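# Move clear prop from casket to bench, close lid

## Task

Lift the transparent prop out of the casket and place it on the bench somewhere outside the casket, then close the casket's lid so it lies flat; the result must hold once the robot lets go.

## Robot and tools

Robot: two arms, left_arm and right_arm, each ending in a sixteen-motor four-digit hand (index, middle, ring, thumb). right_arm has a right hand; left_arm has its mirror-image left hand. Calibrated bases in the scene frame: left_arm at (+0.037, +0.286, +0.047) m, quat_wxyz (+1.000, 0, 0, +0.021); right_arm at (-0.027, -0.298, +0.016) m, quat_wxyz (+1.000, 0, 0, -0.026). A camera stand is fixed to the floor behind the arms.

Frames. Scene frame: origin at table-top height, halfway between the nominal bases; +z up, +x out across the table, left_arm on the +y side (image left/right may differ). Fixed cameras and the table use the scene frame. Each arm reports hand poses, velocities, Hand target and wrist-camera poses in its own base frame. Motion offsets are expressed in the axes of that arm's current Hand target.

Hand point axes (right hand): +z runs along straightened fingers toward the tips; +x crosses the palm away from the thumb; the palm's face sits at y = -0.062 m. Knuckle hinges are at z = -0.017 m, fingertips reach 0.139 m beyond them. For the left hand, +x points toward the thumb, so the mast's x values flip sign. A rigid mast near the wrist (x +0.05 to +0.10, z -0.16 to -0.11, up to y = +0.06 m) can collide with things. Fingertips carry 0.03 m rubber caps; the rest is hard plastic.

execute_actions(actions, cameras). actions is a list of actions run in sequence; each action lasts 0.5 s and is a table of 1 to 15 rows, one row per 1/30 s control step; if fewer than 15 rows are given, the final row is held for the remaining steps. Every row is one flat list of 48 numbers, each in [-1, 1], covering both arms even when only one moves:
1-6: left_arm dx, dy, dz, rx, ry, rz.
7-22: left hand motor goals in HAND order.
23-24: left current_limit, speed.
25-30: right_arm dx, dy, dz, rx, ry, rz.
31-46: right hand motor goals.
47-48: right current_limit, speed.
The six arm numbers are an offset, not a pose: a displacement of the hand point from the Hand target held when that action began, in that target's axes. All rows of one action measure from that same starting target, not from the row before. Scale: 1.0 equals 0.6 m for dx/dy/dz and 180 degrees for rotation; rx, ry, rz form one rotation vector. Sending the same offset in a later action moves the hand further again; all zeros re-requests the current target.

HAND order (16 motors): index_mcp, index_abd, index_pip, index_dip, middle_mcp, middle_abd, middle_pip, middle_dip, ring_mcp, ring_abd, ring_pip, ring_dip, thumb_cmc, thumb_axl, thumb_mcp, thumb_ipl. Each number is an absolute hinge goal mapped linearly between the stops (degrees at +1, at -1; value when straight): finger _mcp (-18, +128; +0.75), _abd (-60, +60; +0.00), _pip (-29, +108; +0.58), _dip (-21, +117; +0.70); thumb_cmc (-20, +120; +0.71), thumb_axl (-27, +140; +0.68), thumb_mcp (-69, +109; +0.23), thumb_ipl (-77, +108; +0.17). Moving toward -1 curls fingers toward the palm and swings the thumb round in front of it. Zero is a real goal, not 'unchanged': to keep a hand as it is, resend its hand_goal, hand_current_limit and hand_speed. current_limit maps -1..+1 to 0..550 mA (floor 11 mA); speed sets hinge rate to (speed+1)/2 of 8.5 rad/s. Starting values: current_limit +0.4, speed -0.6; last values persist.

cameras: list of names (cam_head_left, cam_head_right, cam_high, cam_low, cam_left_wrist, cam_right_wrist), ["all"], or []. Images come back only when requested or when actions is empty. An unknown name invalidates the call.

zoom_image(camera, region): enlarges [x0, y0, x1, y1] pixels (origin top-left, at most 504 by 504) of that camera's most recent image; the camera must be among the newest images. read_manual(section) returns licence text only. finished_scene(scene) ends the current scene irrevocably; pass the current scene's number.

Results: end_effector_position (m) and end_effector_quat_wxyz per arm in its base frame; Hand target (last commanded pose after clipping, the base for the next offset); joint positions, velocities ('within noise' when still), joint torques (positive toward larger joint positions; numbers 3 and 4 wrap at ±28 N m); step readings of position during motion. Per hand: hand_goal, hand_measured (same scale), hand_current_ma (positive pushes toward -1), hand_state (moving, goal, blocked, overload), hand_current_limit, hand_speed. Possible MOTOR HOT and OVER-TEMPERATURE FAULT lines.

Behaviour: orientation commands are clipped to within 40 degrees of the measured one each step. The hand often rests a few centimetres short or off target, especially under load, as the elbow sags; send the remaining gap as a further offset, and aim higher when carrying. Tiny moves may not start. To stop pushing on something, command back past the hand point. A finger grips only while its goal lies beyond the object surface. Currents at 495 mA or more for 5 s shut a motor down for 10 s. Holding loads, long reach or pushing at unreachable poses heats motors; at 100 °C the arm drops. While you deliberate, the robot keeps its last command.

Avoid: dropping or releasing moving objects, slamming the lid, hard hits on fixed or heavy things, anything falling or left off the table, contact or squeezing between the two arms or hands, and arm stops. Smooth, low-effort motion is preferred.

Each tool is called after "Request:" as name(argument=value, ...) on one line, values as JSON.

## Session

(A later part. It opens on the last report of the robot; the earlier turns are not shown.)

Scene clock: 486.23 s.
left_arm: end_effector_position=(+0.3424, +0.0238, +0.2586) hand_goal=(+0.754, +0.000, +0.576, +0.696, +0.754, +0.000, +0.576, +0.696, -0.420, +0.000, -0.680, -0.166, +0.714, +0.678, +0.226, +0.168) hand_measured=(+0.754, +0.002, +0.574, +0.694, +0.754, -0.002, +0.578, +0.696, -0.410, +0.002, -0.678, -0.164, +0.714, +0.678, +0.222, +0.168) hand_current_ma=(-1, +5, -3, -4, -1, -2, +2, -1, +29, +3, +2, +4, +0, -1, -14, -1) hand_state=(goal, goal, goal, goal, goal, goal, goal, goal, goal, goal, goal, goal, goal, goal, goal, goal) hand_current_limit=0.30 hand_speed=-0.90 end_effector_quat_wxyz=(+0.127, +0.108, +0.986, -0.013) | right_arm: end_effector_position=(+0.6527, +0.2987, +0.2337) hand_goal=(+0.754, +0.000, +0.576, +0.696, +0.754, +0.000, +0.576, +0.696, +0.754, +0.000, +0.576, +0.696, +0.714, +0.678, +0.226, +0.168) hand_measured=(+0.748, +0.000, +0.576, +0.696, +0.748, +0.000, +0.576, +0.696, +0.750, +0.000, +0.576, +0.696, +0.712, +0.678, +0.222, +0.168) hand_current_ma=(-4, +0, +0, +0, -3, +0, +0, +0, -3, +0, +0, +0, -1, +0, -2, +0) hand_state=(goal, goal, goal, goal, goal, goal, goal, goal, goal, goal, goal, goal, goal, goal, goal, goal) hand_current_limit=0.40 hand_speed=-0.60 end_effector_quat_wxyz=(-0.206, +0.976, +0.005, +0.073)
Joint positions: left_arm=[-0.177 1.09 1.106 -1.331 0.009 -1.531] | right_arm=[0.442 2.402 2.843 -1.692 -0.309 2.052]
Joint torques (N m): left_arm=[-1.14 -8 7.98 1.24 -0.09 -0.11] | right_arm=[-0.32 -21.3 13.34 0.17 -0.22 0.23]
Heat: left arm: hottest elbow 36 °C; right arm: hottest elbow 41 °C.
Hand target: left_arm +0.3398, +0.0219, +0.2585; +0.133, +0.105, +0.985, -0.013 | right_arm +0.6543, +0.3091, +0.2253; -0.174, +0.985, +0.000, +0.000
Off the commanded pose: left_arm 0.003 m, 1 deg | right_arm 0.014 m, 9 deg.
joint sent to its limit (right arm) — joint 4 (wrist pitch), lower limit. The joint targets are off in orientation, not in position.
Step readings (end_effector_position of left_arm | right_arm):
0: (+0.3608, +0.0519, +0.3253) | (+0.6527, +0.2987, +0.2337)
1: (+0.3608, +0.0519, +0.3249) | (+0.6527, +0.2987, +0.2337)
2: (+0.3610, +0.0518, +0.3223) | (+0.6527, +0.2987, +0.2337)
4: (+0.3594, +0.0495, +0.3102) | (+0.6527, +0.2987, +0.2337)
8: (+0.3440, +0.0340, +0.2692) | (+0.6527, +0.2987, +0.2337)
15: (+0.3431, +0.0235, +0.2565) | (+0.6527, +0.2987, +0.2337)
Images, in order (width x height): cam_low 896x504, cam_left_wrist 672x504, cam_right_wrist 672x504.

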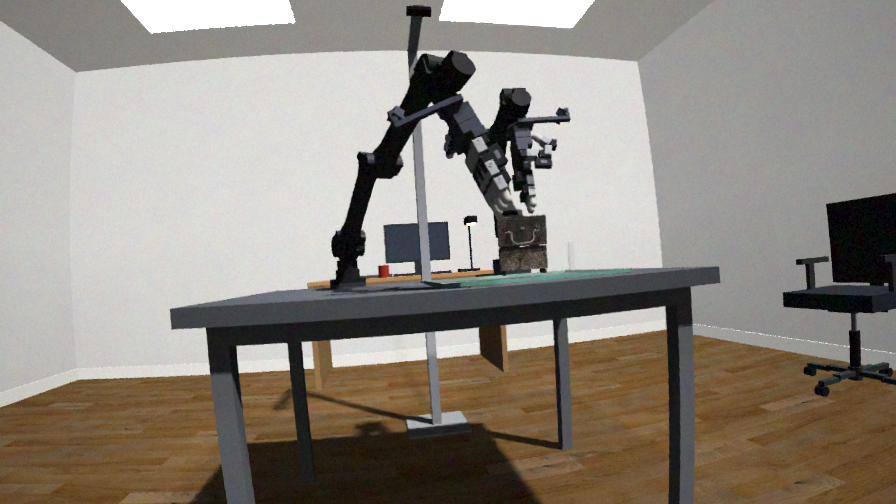

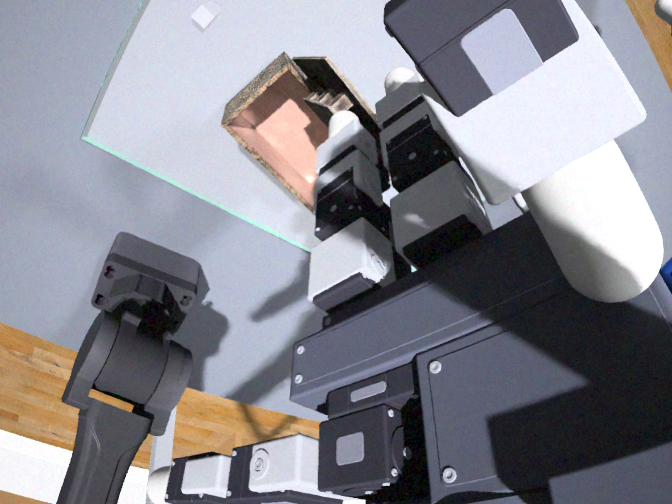

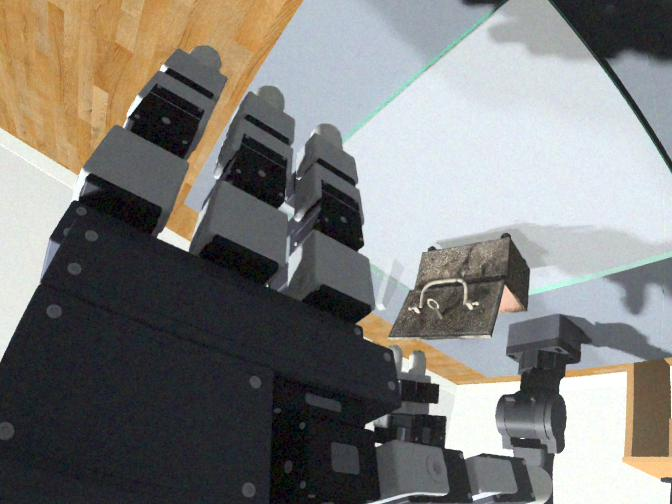

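Request:
execute_actions(actions=[[[0.01,-0.0037,0.033,0,0,0,0.754,0.0,0.576,0.696,0.754,0.0,0.576,0.696,-0.42,0,-0.68,-0.166,0.714,0.678,0.226,0.168,0.3,-0.9,0,0,0,0,0,0,0.754,0,0.576,0.696,0.754,0,0.576,0.696,0.754,0,0.576,0.696,0.714,0.678,0.226,0.168,0.4,-0.6],[0.0205,-0.0073,0.0668,0,0,0,0.754,0.0,0.576,0.696,0.754,0.0,0.576,0.696,-0.42,0,-0.68,-0.166,0.714,0.678,0.226,0.168,0.3,-0.9,0,0,0,0,0,0,0.754,0,0.576,0.696,0.754,0,0.576,0.696,0.754,0,0.576,0.696,0.714,0.678,0.226,0.168,0.4,-0.6]]], cameras=["cam_left_wrist","cam_low","cam_right_wrist"])

Request:
zoom_image(camera="cam_left_wrist", region=[270, 30, 430, 150])

Request:
zoom_image(camera="cam_right_wrist", region=[385, 210, 545, 370])

Request:
zoom_image(camera="cam_low", region=[480, 180, 600, 300])

Scene clock: 489.13 s.
left_arm: end_effector_position=(+0.3474, +0.0193, +0.2352) hand_goal=(+0.754, +0.000, +0.576, +0.696, +0.754, +0.000, +0.576, +0.696, -0.420, +0.000, -0.680, -0.166, +0.714, +0.678, +0.226, +0.168) hand_measured=(+0.752, -0.040, +0.574, +0.694, +0.754, +0.000, +0.578, +0.696, -0.410, +0.002, -0.678, -0.164, +0.714, +0.678, +0.222, +0.168) hand_current_ma=(-6, -115, -3, -4, -1, -1, +2, -1, +29, +3, +2, +4, +0, -1, -14, -1) hand_state=(goal, blocked, goal, goal, goal, goal, goal, goal, goal, goal, goal, goal, goal, goal, goal, goal) hand_current_limit=0.30 hand_speed=-0.90 end_effector_quat_wxyz=(+0.156, +0.107, +0.982, -0.014) | right_arm: end_effector_position=(+0.6527, +0.2987, +0.2337) hand_goal=(+0.754, +0.000, +0.576, +0.696, +0.754, +0.000, +0.576, +0.696, +0.754, +0.000, +0.576, +0.696, +0.714, +0.678, +0.226, +0.168) hand_measured=(+0.748, +0.000, +0.576, +0.696, +0.748, +0.000, +0.576, +0.696, +0.750, +0.000, +0.576, +0.696, +0.712, +0.678, +0.222, +0.168) hand_current_ma=(-4, +0, +0, +0, -3, +0, +0, +0, -3, +0, +0, +0, -1, +0, -2, +0) hand_state=(goal, goal, goal, goal, goal, goal, goal, goal, goal, goal, goal, goal, goal, goal, goal, goal) hand_current_limit=0.40 hand_speed=-0.60 end_effector_quat_wxyz=(-0.206, +0.976, +0.005, +0.073)
Joint positions: left_arm=[-0.19 1.067 1.021 -1.21 0.003 -1.544] | right_arm=[0.442 2.402 2.843 -1.692 -0.309 2.052]
Joint torques (N m): left_arm=[-1.73 -5.89 6.11 0.75 -0.01 -0.12] | right_arm=[-0.15 -21.13 13.38 0.17 -0.22 0.23]
Heat: left arm: hottest elbow 36 °C; right arm: hottest elbow 41 °C.
Hand target: left_arm +0.3379, +0.0179, +0.2166; +0.134, +0.105, +0.985, -0.013 | right_arm +0.6543, +0.3091, +0.2253; -0.174, +0.985, +0.000, +0.000
Off the commanded pose: left_arm 0.021 m, 3 deg | right_arm 0.014 m, 9 deg.
joint sent to its limit (right arm) — joint 4 (wrist pitch), lower limit. The joint targets are off in orientation, not in position.
Step readings (end_effector_position of left_arm | right_arm):
0: (+0.3425, +0.0238, +0.2586) | (+0.6527, +0.2987, +0.2337)
1: (+0.3425, +0.0238, +0.2585) | (+0.6527, +0.2987, +0.2337)
2: (+0.3429, +0.0236, +0.2573) | (+0.6527, +0.2987, +0.2337)
4: (+0.3440, +0.0224, +0.2499) | (+0.6527, +0.2987, +0.2337)
8: (+0.3441, +0.0209, +0.2370) | (+0.6527, +0.2987, +0.2337)
15: (+0.3468, +0.0195, +0.2353) | (+0.6527, +0.2987, +0.2337)
Images, in order (width x height): cam_low 896x504, cam_left_wrist 672x504, cam_right_wrist 672x504.

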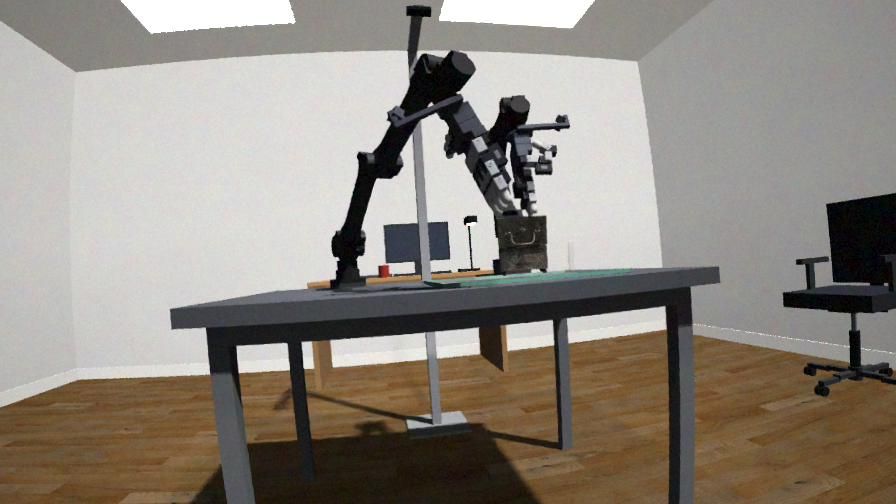

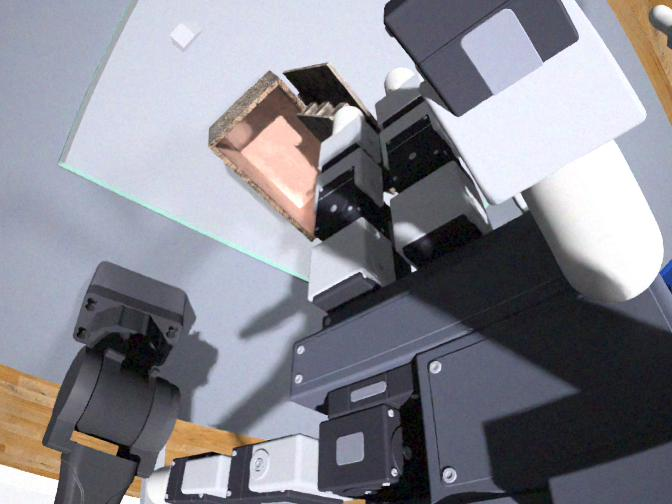

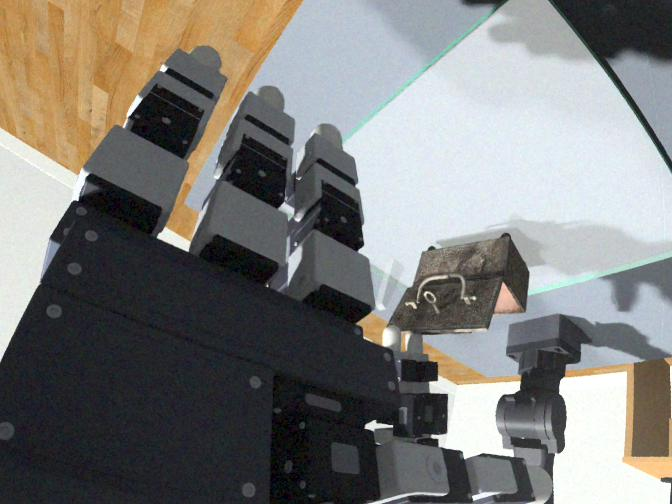

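Scaled by 3.150 from the camera's 672x504 image, which has a finer 960x720 frame.

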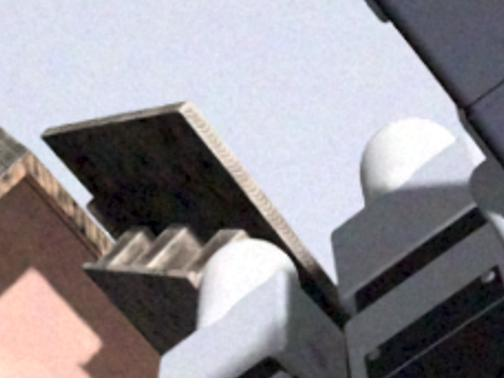

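Scaled by 3.150 from the camera's 672x504 image, which has a finer 960x720 frame.

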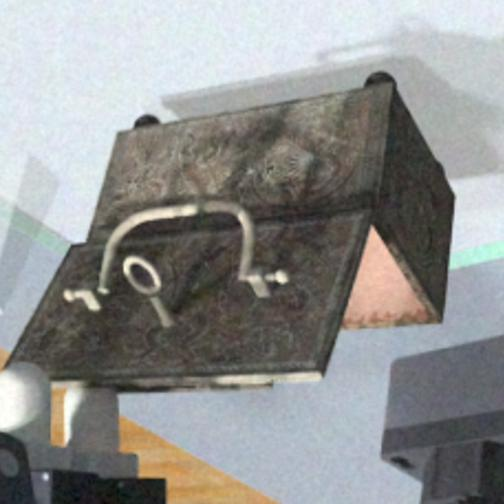

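Scaled by 4.200.

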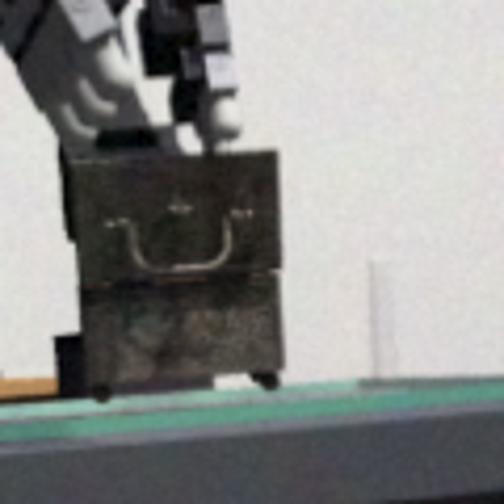

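Request:
execute_actions(actions=[[[-0.008,0,-0.03,0,0,0,0.754,0.0,0.576,0.696,0.754,0.0,0.576,0.696,-0.42,0,-0.68,-0.166,0.714,0.678,0.226,0.168,0.3,-0.9,0,0,0,0,0,0,0.754,0,0.576,0.696,0.754,0,0.576,0.696,0.754,0,0.576,0.696,0.714,0.678,0.226,0.168,0.4,-0.6],[-0.02,0,-0.075,0,0,0,0.754,0.0,0.576,0.696,0.754,0.0,0.576,0.696,-0.42,0,-0.68,-0.166,0.714,0.678,0.226,0.168,0.3,-0.9,0,0,0,0,0,0,0.754,0,0.576,0.696,0.754,0,0.576,0.696,0.754,0,0.576,0.696,0.714,0.678,0.226,0.168,0.4,-0.6]]], cameras=["cam_left_wrist","cam_low","cam_right_wrist"])

Request:
zoom_image(camera="cam_left_wrist", region=[230, 30, 390, 150])

Request:
zoom_image(camera="cam_right_wrist", region=[385, 210, 545, 370])

Scene clock: 493.87 s.
left_arm: end_effector_position=(+0.3261, +0.0237, +0.2412) hand_goal=(+0.754, +0.000, +0.576, +0.696, +0.754, +0.000, +0.576, +0.696, -0.420, +0.000, -0.680, -0.166, +0.714, +0.678, +0.226, +0.168) hand_measured=(+0.748, -0.004, +0.574, +0.694, +0.754, +0.000, +0.578, +0.696, -0.410, +0.002, -0.678, -0.164, +0.714, +0.678, +0.222, +0.168) hand_current_ma=(-12, -8, -5, -4, -1, +0, +2, -1, +29, +3, +2, +4, +0, -1, -14, -1) hand_state=(goal, goal, goal, goal, goal, goal, goal, goal, goal, goal, goal, goal, goal, goal, goal, goal) hand_current_limit=0.30 hand_speed=-0.90 end_effector_quat_wxyz=(+0.112, +0.107, +0.988, -0.010) | right_arm: end_effector_position=(+0.6527, +0.2987, +0.2337) hand_goal=(+0.754, +0.000, +0.576, +0.696, +0.754, +0.000, +0.576, +0.696, +0.754, +0.000, +0.576, +0.696, +0.714, +0.678, +0.226, +0.168) hand_measured=(+0.748, +0.000, +0.576, +0.696, +0.748, +0.000, +0.576, +0.696, +0.750, +0.000, +0.576, +0.696, +0.712, +0.678, +0.222, +0.168) hand_current_ma=(-4, +0, +0, +0, -3, +0, +0, +0, -3, +0, +0, +0, -1, +0, -2, +0) hand_state=(goal, goal, goal, goal, goal, goal, goal, goal, goal, goal, goal, goal, goal, goal, goal, goal) hand_current_limit=0.40 hand_speed=-0.60 end_effector_quat_wxyz=(-0.206, +0.976, +0.005, +0.073)
Joint positions: left_arm=[-0.19 1.067 1.046 -1.324 0.001 -1.545] | right_arm=[0.442 2.402 2.843 -1.692 -0.309 2.052]
Joint torques (N m): left_arm=[-1.79 -6.36 13.26 0.49 0.03 -0.15] | right_arm=[-0.09 -21.13 13.37 0.17 -0.22 0.23]
Heat: left arm: hottest elbow 36 °C; right arm: hottest elbow 41 °C.
Hand target: left_arm +0.3375, +0.0180, +0.2633; +0.134, +0.105, +0.985, -0.013 | right_arm +0.6543, +0.3091, +0.2253; -0.174, +0.985, +0.000, +0.000
Off the commanded pose: left_arm 0.025 m, 2 deg | right_arm 0.014 m, 9 deg.
joint sent to its limit (right arm) — joint 4 (wrist pitch), lower limit. The joint targets are off in orientation, not in position.
Step readings (end_effector_position of left_arm | right_arm):
0: (+0.3473, +0.0193, +0.2352) | (+0.6527, +0.2987, +0.2337)
1: (+0.3473, +0.0193, +0.2352) | (+0.6527, +0.2987, +0.2337)
2: (+0.3471, +0.0193, +0.2351) | (+0.6527, +0.2987, +0.2337)
4: (+0.3430, +0.0203, +0.2360) | (+0.6527, +0.2987, +0.2337)
8: (+0.3327, +0.0225, +0.2398) | (+0.6527, +0.2987, +0.2337)
15: (+0.3267, +0.0236, +0.2409) | (+0.6527, +0.2987, +0.2337)
Images, in order (width x height): cam_low 896x504, cam_left_wrist 672x504, cam_right_wrist 672x504.

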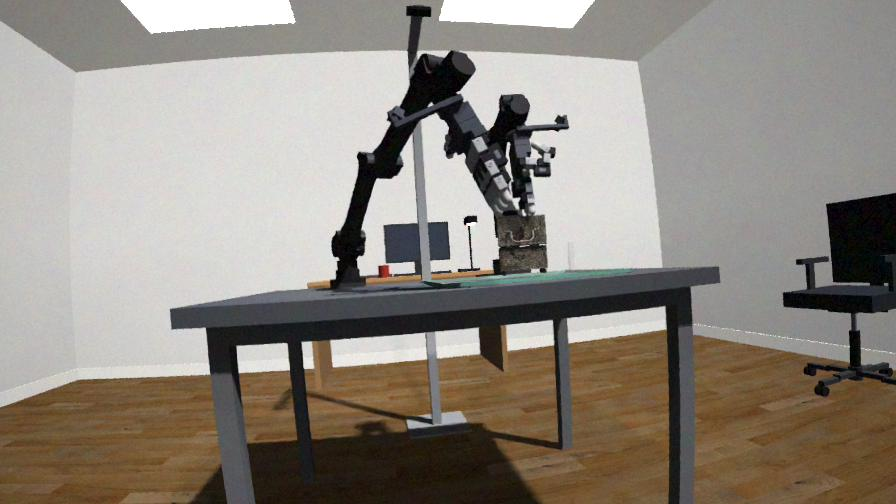

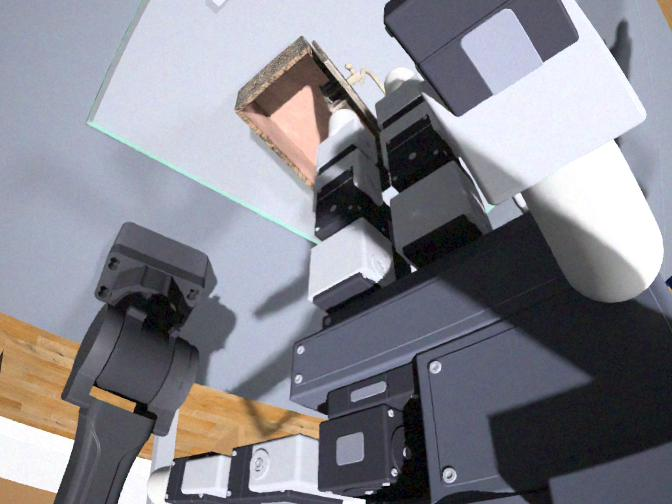

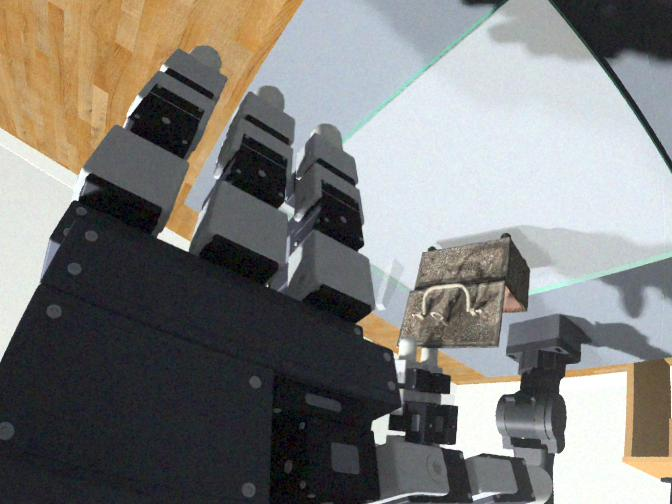

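Scaled by 3.150 from the camera's 672x504 image, which has a finer 960x720 frame.

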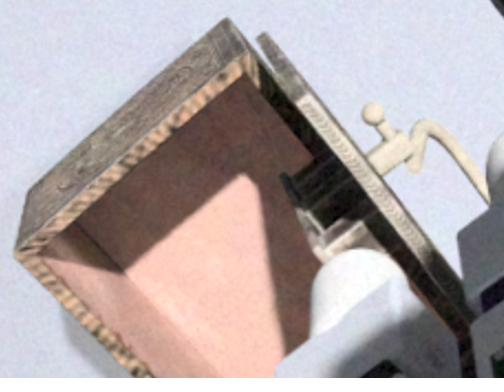

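Scaled by 3.150 from the camera's 672x504 image, which has a finer 960x720 frame.

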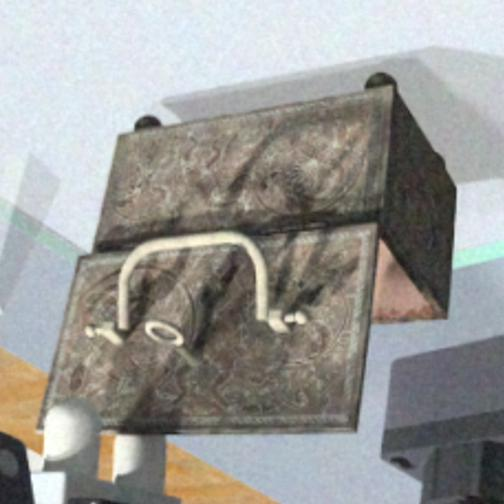

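Request:
execute_actions(actions=[[[-0.0133,0,-0.048,0,0,0,0.754,0.0,0.576,0.696,0.754,0.0,0.576,0.696,-0.42,0,-0.68,-0.166,0.714,0.678,0.226,0.168,0.3,-0.9,0,0,0,0,0,0,0.754,0,0.576,0.696,0.754,0,0.576,0.696,0.754,0,0.576,0.696,0.714,0.678,0.226,0.168,0.4,-0.6]],[[0,0.025,0,0,0,0,0.754,0.0,0.576,0.696,0.754,0.0,0.576,0.696,-0.42,0,-0.68,-0.166,0.714,0.678,0.226,0.168,0.3,-0.9,0,0,0,0,0,0,0.754,0,0.576,0.696,0.754,0,0.576,0.696,0.754,0,0.576,0.696,0.714,0.678,0.226,0.168,0.4,-0.6],[0,0.05,0,0,0,0,0.754,0.0,0.576,0.696,0.754,0.0,0.576,0.696,-0.42,0,-0.68,-0.166,0.714,0.678,0.226,0.168,0.3,-0.9,0,0,0,0,0,0,0.754,0,0.576,0.696,0.754,0,0.576,0.696,0.754,0,0.576,0.696,0.714,0.678,0.226,0.168,0.4,-0.6]]], cameras=["cam_left_wrist","cam_low","cam_right_wrist"])

Request:
zoom_image(camera="cam_left_wrist", region=[230, 30, 430, 180])

Request:
zoom_image(camera="cam_right_wrist", region=[385, 210, 545, 370])

Scene clock: 498.03 s.
left_arm: end_effector_position=(+0.3306, +0.0471, +0.2738) hand_goal=(+0.754, +0.000, +0.576, +0.696, +0.754, +0.000, +0.576, +0.696, -0.420, +0.000, -0.680, -0.166, +0.714, +0.678, +0.226, +0.168) hand_measured=(+0.752, -0.002, +0.574, +0.694, +0.754, +0.000, +0.578, +0.696, -0.410, +0.002, -0.678, -0.164, +0.714, +0.678, +0.222, +0.168) hand_current_ma=(-6, -3, -5, -4, -1, +0, +2, -1, +29, +3, +2, +4, +0, -1, -14, -1) hand_state=(goal, goal, goal, goal, goal, goal, goal, goal, goal, goal, goal, goal, goal, goal, goal, goal) hand_current_limit=0.30 hand_speed=-0.90 end_effector_quat_wxyz=(+0.117, +0.102, +0.988, -0.013) | right_arm: end_effector_position=(+0.6527, +0.2987, +0.2337) hand_goal=(+0.754, +0.000, +0.576, +0.696, +0.754, +0.000, +0.576, +0.696, +0.754, +0.000, +0.576, +0.696, +0.714, +0.678, +0.226, +0.168) hand_measured=(+0.748, +0.000, +0.576, +0.696, +0.748, +0.000, +0.576, +0.696, +0.750, +0.000, +0.576, +0.696, +0.712, +0.678, +0.222, +0.168) hand_current_ma=(-4, +0, +0, +0, -3, +0, +0, +0, -3, +0, +0, +0, -1, +0, -2, +0) hand_state=(goal, goal, goal, goal, goal, goal, goal, goal, goal, goal, goal, goal, goal, goal, goal, goal) hand_current_limit=0.40 hand_speed=-0.60 end_effector_quat_wxyz=(-0.206, +0.976, +0.005, +0.073)
Joint positions: left_arm=[-0.107 1.067 1.132 -1.401 0.024 -1.475] | right_arm=[0.442 2.402 2.843 -1.692 -0.309 2.052]
Joint torques (N m): left_arm=[-0.91 -5.36 13.15 0.51 0.09 0.17] | right_arm=[-0.15 -21.19 13.37 0.16 -0.23 0.22]
Heat: left arm: hottest elbow 36 °C; right arm: hottest elbow 41 °C.
Hand target: left_arm +0.3437, +0.0472, +0.2932; +0.134, +0.105, +0.985, -0.013 | right_arm +0.6543, +0.3091, +0.2253; -0.174, +0.985, +0.000, +0.000
Off the commanded pose: left_arm 0.023 m, 2 deg | right_arm 0.014 m, 9 deg.
joint sent to its limit (right arm) — joint 4 (wrist pitch), lower limit. The joint targets are off in orientation, not in position.
Step readings (end_effector_position of left_arm | right_arm):
0: (+0.3261, +0.0237, +0.2412) | (+0.6527, +0.2987, +0.2337)
1: (+0.3261, +0.0237, +0.2413) | (+0.6527, +0.2987, +0.2337)
2: (+0.3251, +0.0239, +0.2427) | (+0.6527, +0.2987, +0.2337)
4: (+0.3232, +0.0243, +0.2482) | (+0.6527, +0.2987, +0.2337)
8: (+0.3269, +0.0236, +0.2664) | (+0.6527, +0.2987, +0.2337)
15: (+0.3281, +0.0233, +0.2744) | (+0.6527, +0.2987, +0.2337)
16: (+0.3278, +0.0234, +0.2743) | (+0.6527, +0.2987, +0.2337)
17: (+0.3277, +0.0233, +0.2742) | (+0.6527, +0.2987, +0.2337)
19: (+0.3280, +0.0250, +0.2736) | (+0.6527, +0.2987, +0.2337)
23: (+0.3287, +0.0403, +0.2737) | (+0.6527, +0.2987, +0.2337)
30: (+0.3298, +0.0472, +0.2737) | (+0.6527, +0.2987, +0.2337)
Images, in order (width x height): cam_low 896x504, cam_left_wrist 672x504, cam_right_wrist 672x504.

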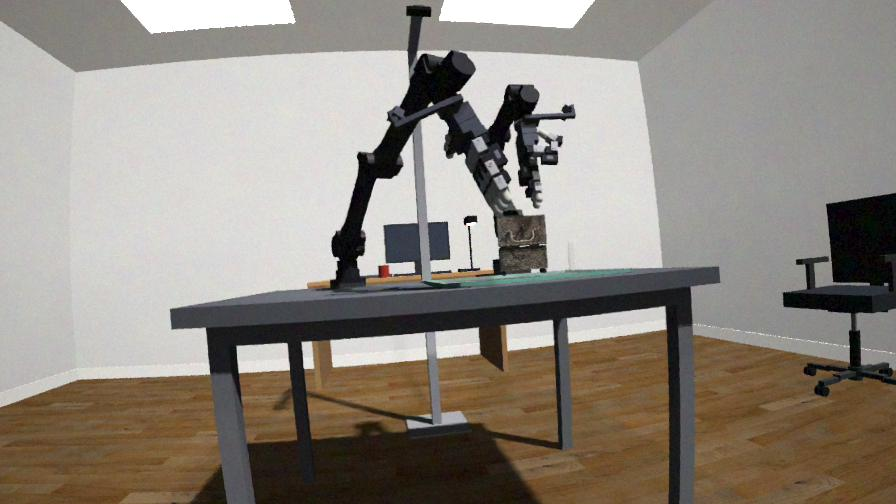

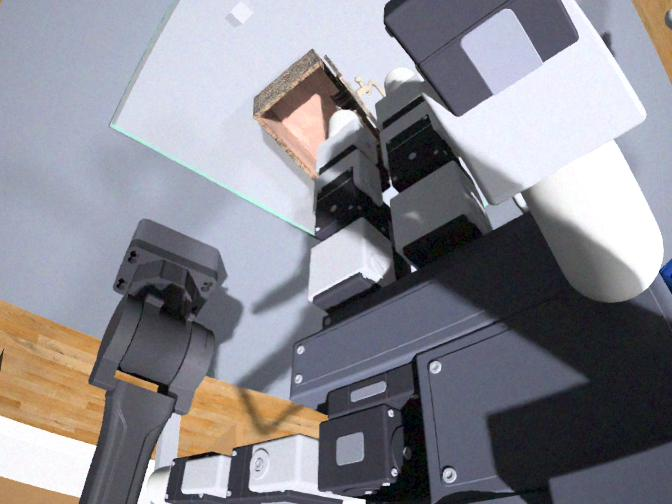

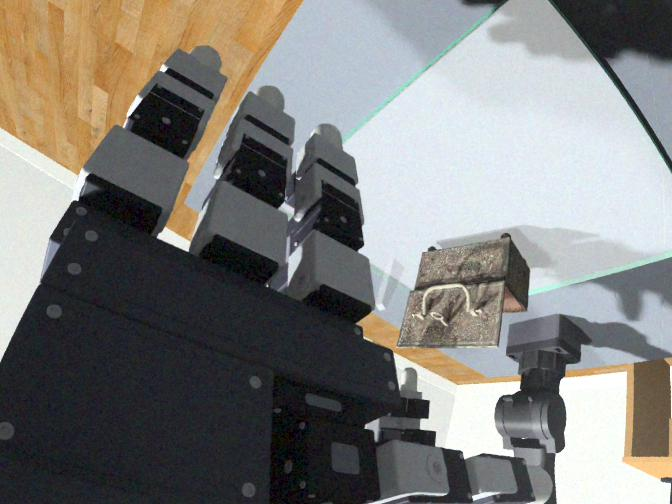

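Scaled by 2.520 from the camera's 672x504 image, which has a finer 960x720 frame.

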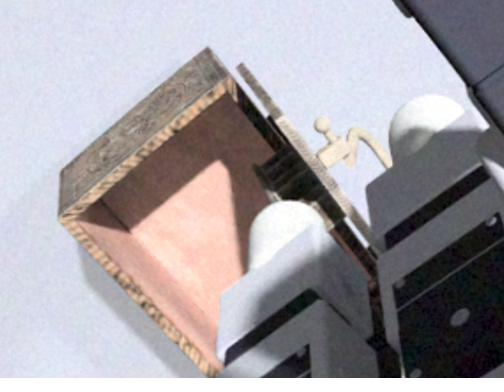

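Scaled by 3.150 from the camera's 672x504 image, which has a finer 960x720 frame.

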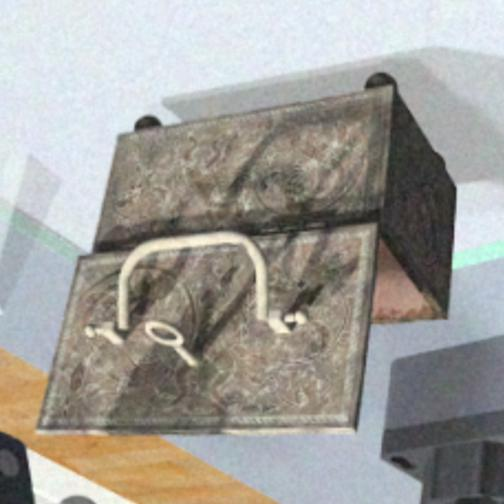

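Request:
execute_actions(actions=[[[0.026,0.0006,0.023,0,0,0,0.754,0.0,0.576,0.696,0.754,0.0,0.576,0.696,-0.42,0,-0.68,-0.166,0.714,0.678,0.226,0.168,0.3,-0.9,0,0,0,0,0,0,0.754,0,0.576,0.696,0.754,0,0.576,0.696,0.754,0,0.576,0.696,0.714,0.678,0.226,0.168,0.4,-0.6],[0.052,0.0012,0.046,0,0,0,0.754,0.0,0.576,0.696,0.754,0.0,0.576,0.696,-0.42,0,-0.68,-0.166,0.714,0.678,0.226,0.168,0.3,-0.9,0,0,0,0,0,0,0.754,0,0.576,0.696,0.754,0,0.576,0.696,0.754,0,0.576,0.696,0.714,0.678,0.226,0.168,0.4,-0.6]]], cameras=["cam_left_wrist","cam_low","cam_right_wrist"])

Request:
zoom_image(camera="cam_left_wrist", region=[230, 30, 430, 180])

Request:
zoom_image(camera="cam_right_wrist", region=[385, 210, 545, 370])

Scene clock: 500.30 s.
left_arm: end_effector_position=(+0.3235, +0.0499, +0.2590) hand_goal=(+0.754, +0.000, +0.576, +0.696, +0.754, +0.000, +0.576, +0.696, -0.420, +0.000, -0.680, -0.166, +0.714, +0.678, +0.226, +0.168) hand_measured=(+0.752, -0.002, +0.574, +0.694, +0.754, +0.000, +0.578, +0.696, -0.410, +0.002, -0.678, -0.164, +0.714, +0.678, +0.222, +0.168) hand_current_ma=(-6, -3, -5, -4, -1, +0, +2, -1, +29, +3, +2, +4, +0, -1, -14, -1) hand_state=(goal, goal, goal, goal, goal, goal, goal, goal, goal, goal, goal, goal, goal, goal, goal, goal) hand_current_limit=0.30 hand_speed=-0.90 end_effector_quat_wxyz=(+0.127, +0.104, +0.986, -0.013) | right_arm: end_effector_position=(+0.6527, +0.2987, +0.2337) hand_goal=(+0.754, +0.000, +0.576, +0.696, +0.754, +0.000, +0.576, +0.696, +0.754, +0.000, +0.576, +0.696, +0.714, +0.678, +0.226, +0.168) hand_measured=(+0.748, +0.000, +0.576, +0.696, +0.748, +0.000, +0.576, +0.696, +0.750, +0.000, +0.576, +0.696, +0.712, +0.678, +0.222, +0.168) hand_current_ma=(-4, +0, +0, +0, -3, +0, +0, +0, -3, +0, +0, +0, -1, +0, -2, +0) hand_state=(goal, goal, goal, goal, goal, goal, goal, goal, goal, goal, goal, goal, goal, goal, goal, goal) hand_current_limit=0.40 hand_speed=-0.60 end_effector_quat_wxyz=(-0.206, +0.976, +0.005, +0.073)
Joint positions: left_arm=[-0.099 1.03 1.067 -1.353 0.028 -1.463] | right_arm=[0.442 2.402 2.843 -1.692 -0.309 2.052]
Joint torques (N m): left_arm=[-0.5 -6.95 7.73 1.31 0.13 0.1] | right_arm=[-0.21 -21.13 13.38 0.2 -0.22 0.22]
Heat: left arm: hottest elbow 37 °C; right arm: hottest elbow 41 °C.
Hand target: left_arm +0.3217, +0.0528, +0.2582; +0.134, +0.105, +0.985, -0.013 | right_arm +0.6543, +0.3091, +0.2253; -0.174, +0.985, +0.000, +0.000
Off the commanded pose: left_arm 0.004 m, 1 deg | right_arm 0.014 m, 9 deg.
joint sent to its limit (right arm) — joint 4 (wrist pitch), lower limit. The joint targets are off in orientation, not in position.
Step readings (end_effector_position of left_arm | right_arm):
0: (+0.3306, +0.0470, +0.2738) | (+0.6527, +0.2987, +0.2337)
1: (+0.3306, +0.0470, +0.2738) | (+0.6527, +0.2987, +0.2337)
2: (+0.3307, +0.0469, +0.2738) | (+0.6527, +0.2987, +0.2337)
4: (+0.3321, +0.0472, +0.2731) | (+0.6527, +0.2987, +0.2337)
8: (+0.3275, +0.0486, +0.2645) | (+0.6527, +0.2987, +0.2337)
15: (+0.3229, +0.0500, +0.2589) | (+0.6527, +0.2987, +0.2337)
Images, in order (width x height): cam_low 896x504, cam_left_wrist 672x504, cam_right_wrist 672x504.

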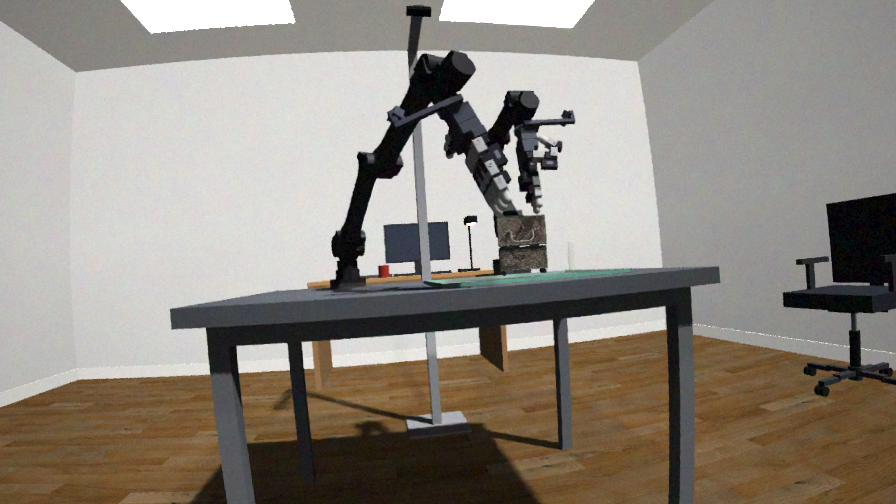

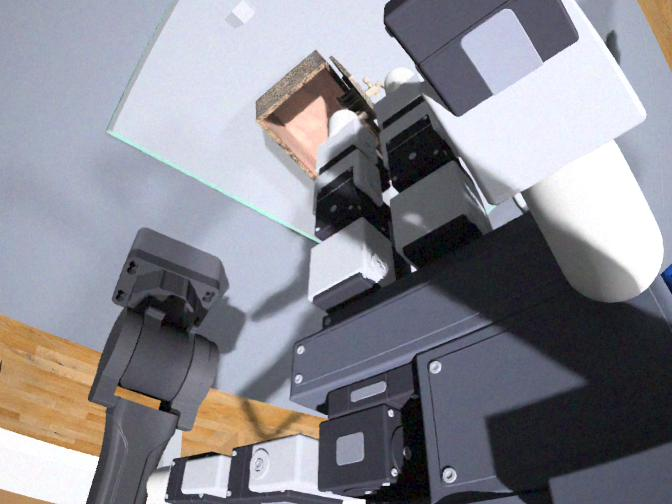

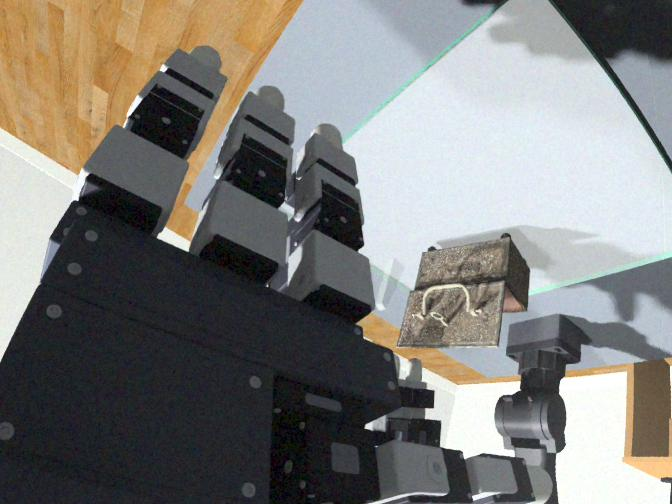

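Scaled by 2.520 from the camera's 672x504 image, which has a finer 960x720 frame.

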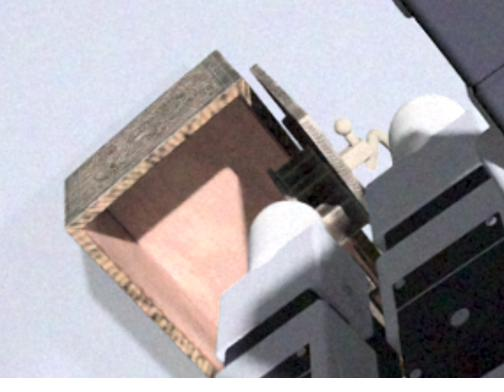

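Scaled by 3.150 from the camera's 672x504 image, which has a finer 960x720 frame.

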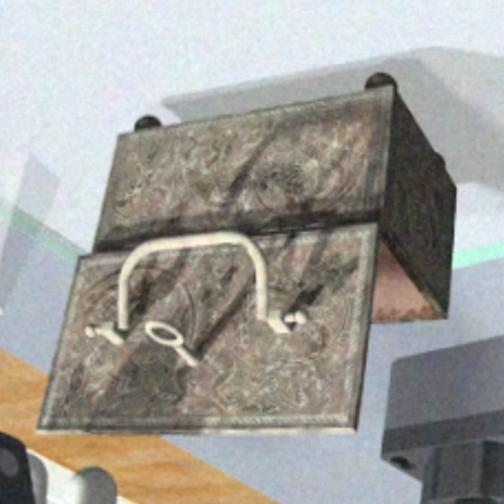

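Request:
execute_actions(actions=[[[0.004,0.0098,0.015,0,0,0,0.754,0.0,0.576,0.696,0.754,0.0,0.576,0.696,-0.42,0,-0.68,-0.166,0.714,0.678,0.226,0.168,0.3,-0.9,0,0,0,0,0,0,0.754,0,0.576,0.696,0.754,0,0.576,0.696,0.754,0,0.576,0.696,0.714,0.678,0.226,0.168,0.4,-0.6],[0.0078,0.0098,0.0306,0,0,0,0.754,0.0,0.576,0.696,0.754,0.0,0.576,0.696,-0.42,0,-0.68,-0.166,0.714,0.678,0.226,0.168,0.3,-0.9,0,0,0,0,0,0,0.754,0,0.576,0.696,0.754,0,0.576,0.696,0.754,0,0.576,0.696,0.714,0.678,0.226,0.168,0.4,-0.6]]], cameras=["cam_left_wrist","cam_right_wrist"])

Request:
zoom_image(camera="cam_left_wrist", region=[230, 30, 430, 180])

Request:
zoom_image(camera="cam_right_wrist", region=[385, 210, 545, 370])

Scene clock: 502.80 s.
left_arm: end_effector_position=(+0.3240, +0.0561, +0.2413) hand_goal=(+0.754, +0.000, +0.576, +0.696, +0.754, +0.000, +0.576, +0.696, -0.420, +0.000, -0.680, -0.166, +0.714, +0.678, +0.226, +0.168) hand_measured=(+0.752, -0.002, +0.574, +0.694, +0.754, +0.000, +0.578, +0.696, -0.410, +0.002, -0.678, -0.164, +0.714, +0.678, +0.222, +0.168) hand_current_ma=(-6, -3, -5, -4, -1, +0, +2, -1, +29, +3, +2, +4, +0, -1, -14, -1) hand_state=(goal, goal, goal, goal, goal, goal, goal, goal, goal, goal, goal, goal, goal, goal, goal, goal) hand_current_limit=0.30 hand_speed=-0.90 end_effector_quat_wxyz=(+0.130, +0.103, +0.986, -0.013) | right_arm: end_effector_position=(+0.6527, +0.2987, +0.2337) hand_goal=(+0.754, +0.000, +0.576, +0.696, +0.754, +0.000, +0.576, +0.696, +0.754, +0.000, +0.576, +0.696, +0.714, +0.678, +0.226, +0.168) hand_measured=(+0.748, +0.000, +0.576, +0.696, +0.748, +0.000, +0.576, +0.696, +0.750, +0.000, +0.576, +0.696, +0.712, +0.678, +0.222, +0.168) hand_current_ma=(-4, +0, +0, +0, -3, +0, +0, +0, -3, +0, +0, +0, -1, +0, -2, +0) hand_state=(goal, goal, goal, goal, goal, goal, goal, goal, goal, goal, goal, goal, goal, goal, goal, goal) hand_current_limit=0.40 hand_speed=-0.60 end_effector_quat_wxyz=(-0.206, +0.976, +0.005, +0.073)
Joint positions: left_arm=[-0.077 1.027 1.018 -1.303 0.034 -1.443] | right_arm=[0.442 2.402 2.843 -1.692 -0.309 2.052]
Joint torques (N m): left_arm=[-0.56 -6.36 7.75 1.26 0.11 0.1] | right_arm=[-0.15 -21.07 13.37 0.24 -0.22 0.23]
Heat: left arm: hottest elbow 36 °C; right arm: hottest elbow 41 °C.
Hand target: left_arm +0.3233, +0.0584, +0.2393; +0.134, +0.105, +0.985, -0.013 | right_arm +0.6543, +0.3091, +0.2253; -0.174, +0.985, +0.000, +0.000
Off the commanded pose: left_arm 0.003 m, 0 deg | right_arm 0.014 m, 9 deg.
joint sent to its limit (right arm) — joint 4 (wrist pitch), lower limit. The joint targets are off in orientation, not in position.
Step readings (end_effector_position of left_arm | right_arm):
0: (+0.3236, +0.0499, +0.2590) | (+0.6527, +0.2987, +0.2337)
1: (+0.3237, +0.0499, +0.2591) | (+0.6527, +0.2987, +0.2337)
2: (+0.3239, +0.0501, +0.2584) | (+0.6527, +0.2987, +0.2337)
4: (+0.3248, +0.0512, +0.2552) | (+0.6527, +0.2987, +0.2337)
8: (+0.3227, +0.0552, +0.2441) | (+0.6527, +0.2987, +0.2337)
15: (+0.3236, +0.0561, +0.2412) | (+0.6527, +0.2987, +0.2337)
Images, in order (width x height): cam_left_wrist 672x504, cam_right_wrist 672x504.

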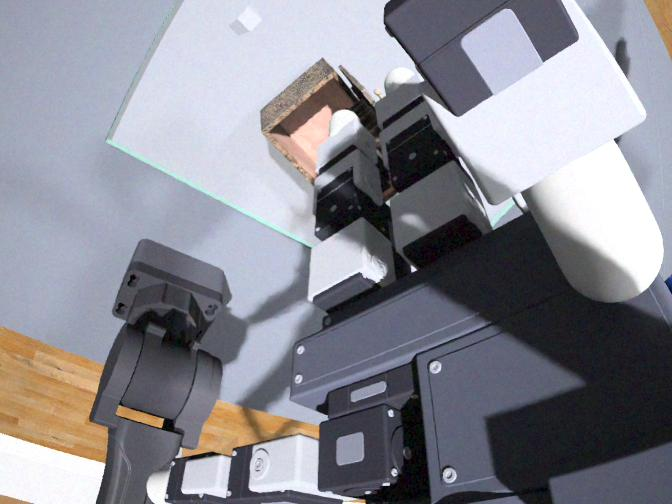

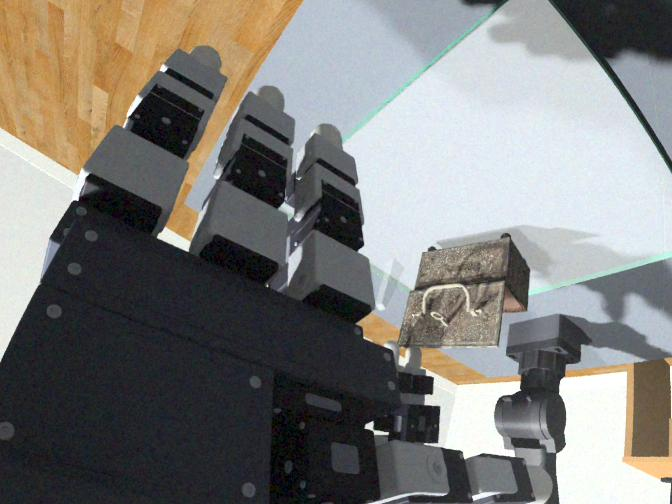

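Scaled by 2.520 from the camera's 672x504 image, which has a finer 960x720 frame.

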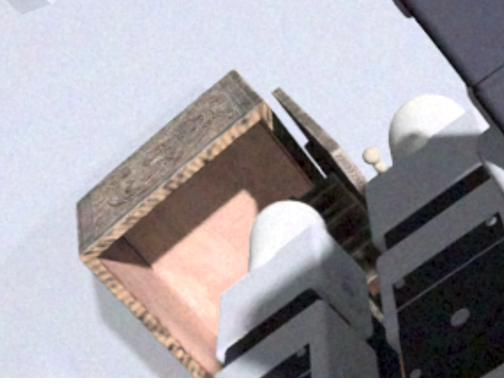

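Scaled by 3.150 from the camera's 672x504 image, which has a finer 960x720 frame.

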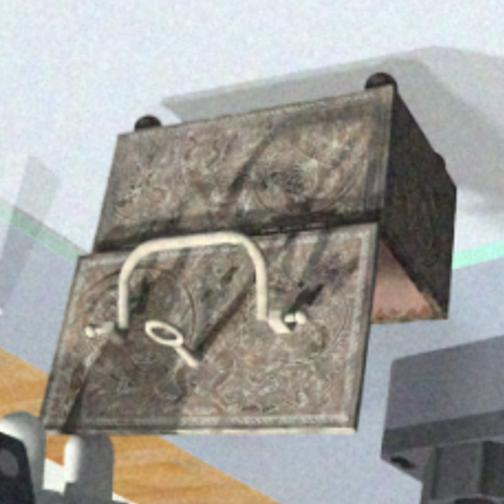

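Request:
execute_actions(actions=[[[0.008,0,0.0289,0,0,0,0.754,0.0,0.576,0.696,0.754,0.0,0.576,0.696,-0.42,0,-0.68,-0.166,0.714,0.678,0.226,0.168,0.3,-0.9,0,0,0,0,0,0,0.754,0,0.576,0.696,0.754,0,0.576,0.696,0.754,0,0.576,0.696,0.714,0.678,0.226,0.168,0.4,-0.6]]], cameras=["cam_left_wrist","cam_right_wrist","cam_low"])

Request:
zoom_image(camera="cam_left_wrist", region=[230, 30, 430, 180])

Request:
zoom_image(camera="cam_right_wrist", region=[385, 210, 545, 370])

Request:
zoom_image(camera="cam_low", region=[480, 180, 600, 300])

Scene clock: 504.80 s.
left_arm: end_effector_position=(+0.3238, +0.0562, +0.2239) hand_goal=(+0.754, +0.000, +0.576, +0.696, +0.754, +0.000, +0.576, +0.696, -0.420, +0.000, -0.680, -0.166, +0.714, +0.678, +0.226, +0.168) hand_measured=(+0.752, -0.002, +0.574, +0.694, +0.754, +0.000, +0.578, +0.696, -0.410, +0.002, -0.678, -0.164, +0.714, +0.678, +0.222, +0.168) hand_current_ma=(-6, -3, -5, -4, -1, +0, +2, -1, +29, +3, +2, +4, +0, -1, -14, -1) hand_state=(goal, goal, goal, goal, goal, goal, goal, goal, goal, goal, goal, goal, goal, goal, goal, goal) hand_current_limit=0.30 hand_speed=-0.90 end_effector_quat_wxyz=(+0.131, +0.104, +0.986, -0.013) | right_arm: end_effector_position=(+0.6527, +0.2987, +0.2337) hand_goal=(+0.754, +0.000, +0.576, +0.696, +0.754, +0.000, +0.576, +0.696, +0.754, +0.000, +0.576, +0.696, +0.714, +0.678, +0.226, +0.168) hand_measured=(+0.748, +0.000, +0.576, +0.696, +0.748, +0.000, +0.576, +0.696, +0.750, +0.000, +0.576, +0.696, +0.712, +0.678, +0.222, +0.168) hand_current_ma=(-4, +0, +0, +0, -3, +0, +0, +0, -3, +0, +0, +0, -1, +0, -2, +0) hand_state=(goal, goal, goal, goal, goal, goal, goal, goal, goal, goal, goal, goal, goal, goal, goal, goal) hand_current_limit=0.40 hand_speed=-0.60 end_effector_quat_wxyz=(-0.206, +0.976, +0.005, +0.073)
Joint positions: left_arm=[-0.077 1.026 0.972 -1.255 0.034 -1.442] | right_arm=[0.442 2.402 2.843 -1.692 -0.309 2.052]
Joint torques (N m): left_arm=[-1.08 -6.24 7.76 1.26 0.08 0.13] | right_arm=[-0.03 -21.13 13.34 0.21 -0.22 0.23]
Heat: left arm: hottest elbow 36 °C; right arm: hottest elbow 41 °C.
Hand target: left_arm +0.3233, +0.0585, +0.2213; +0.134, +0.105, +0.985, -0.013 | right_arm +0.6543, +0.3091, +0.2253; -0.174, +0.985, +0.000, +0.000
Off the commanded pose: left_arm 0.003 m, 0 deg | right_arm 0.014 m, 9 deg.
joint sent to its limit (right arm) — joint 4 (wrist pitch), lower limit. The joint targets are off in orientation, not in position.
Step readings (end_effector_position of left_arm | right_arm):
0: (+0.3240, +0.0563, +0.2413) | (+0.6527, +0.2987, +0.2337)
1: (+0.3241, +0.0562, +0.2413) | (+0.6527, +0.2987, +0.2337)
2: (+0.3246, +0.0562, +0.2402) | (+0.6527, +0.2987, +0.2337)
4: (+0.3255, +0.0561, +0.2363) | (+0.6527, +0.2987, +0.2337)
8: (+0.3228, +0.0563, +0.2257) | (+0.6527, +0.2987, +0.2337)
15: (+0.3236, +0.0562, +0.2239) | (+0.6527, +0.2987, +0.2337)
Images, in order (width x height): cam_low 896x504, cam_left_wrist 672x504, cam_right_wrist 672x504.

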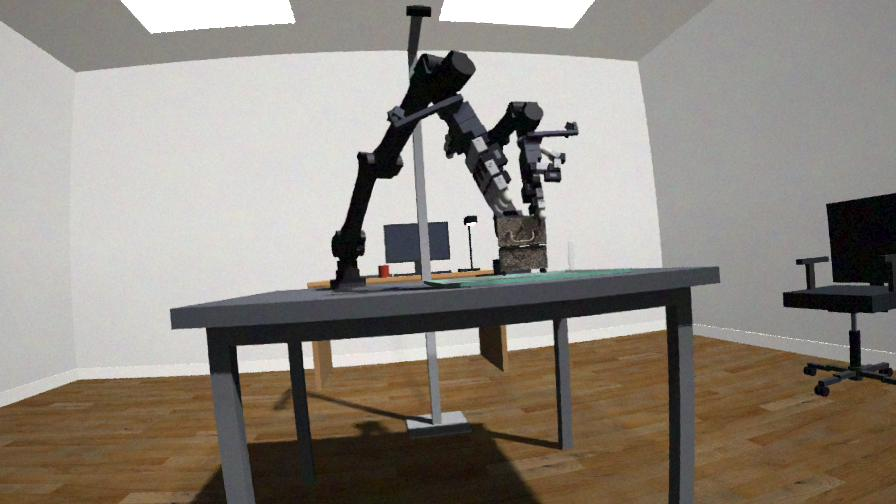

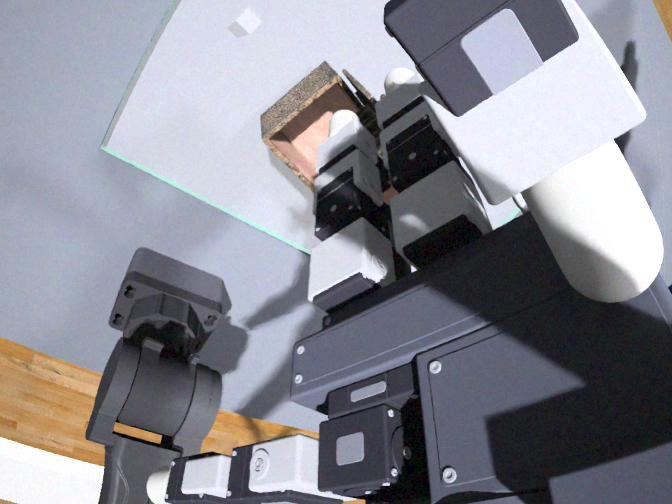

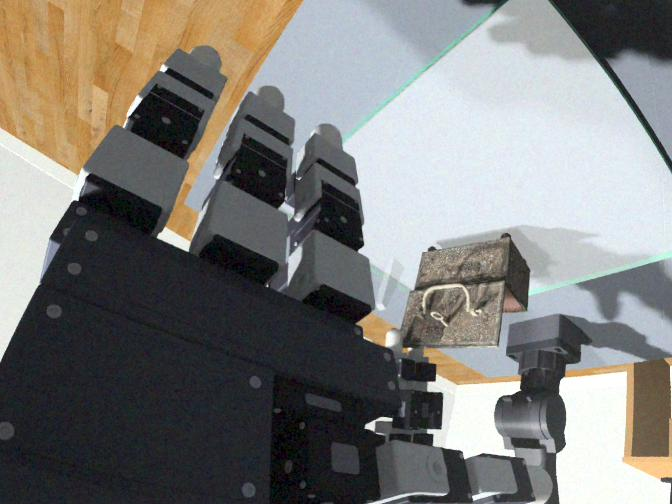

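Scaled by 2.520 from the camera's 672x504 image, which has a finer 960x720 frame.

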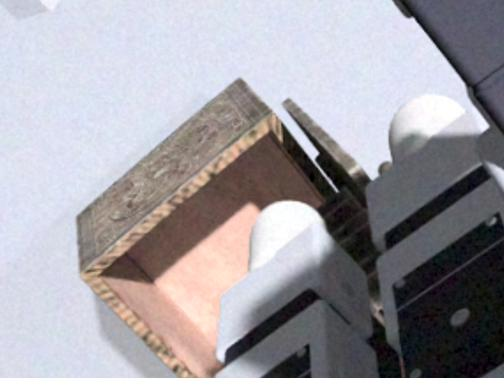

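Scaled by 3.150 from the camera's 672x504 image, which has a finer 960x720 frame.

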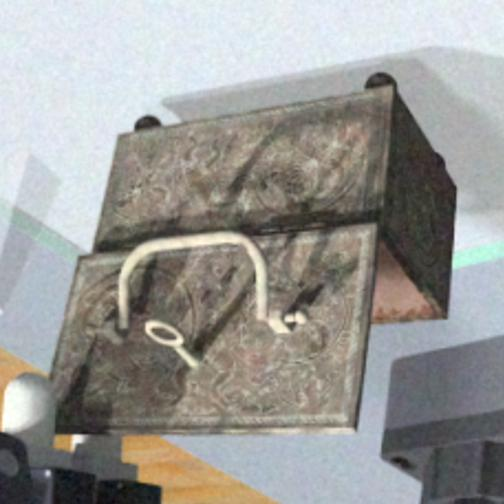

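Scaled by 4.200.

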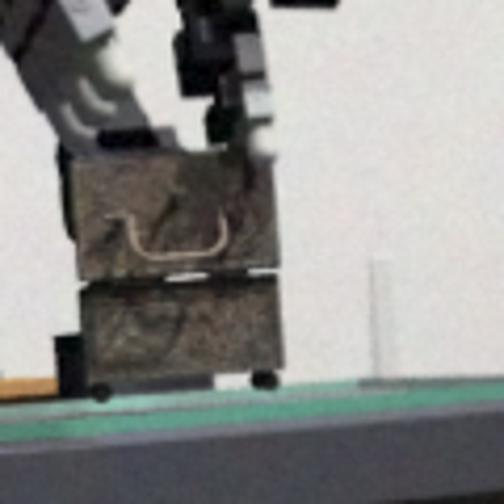

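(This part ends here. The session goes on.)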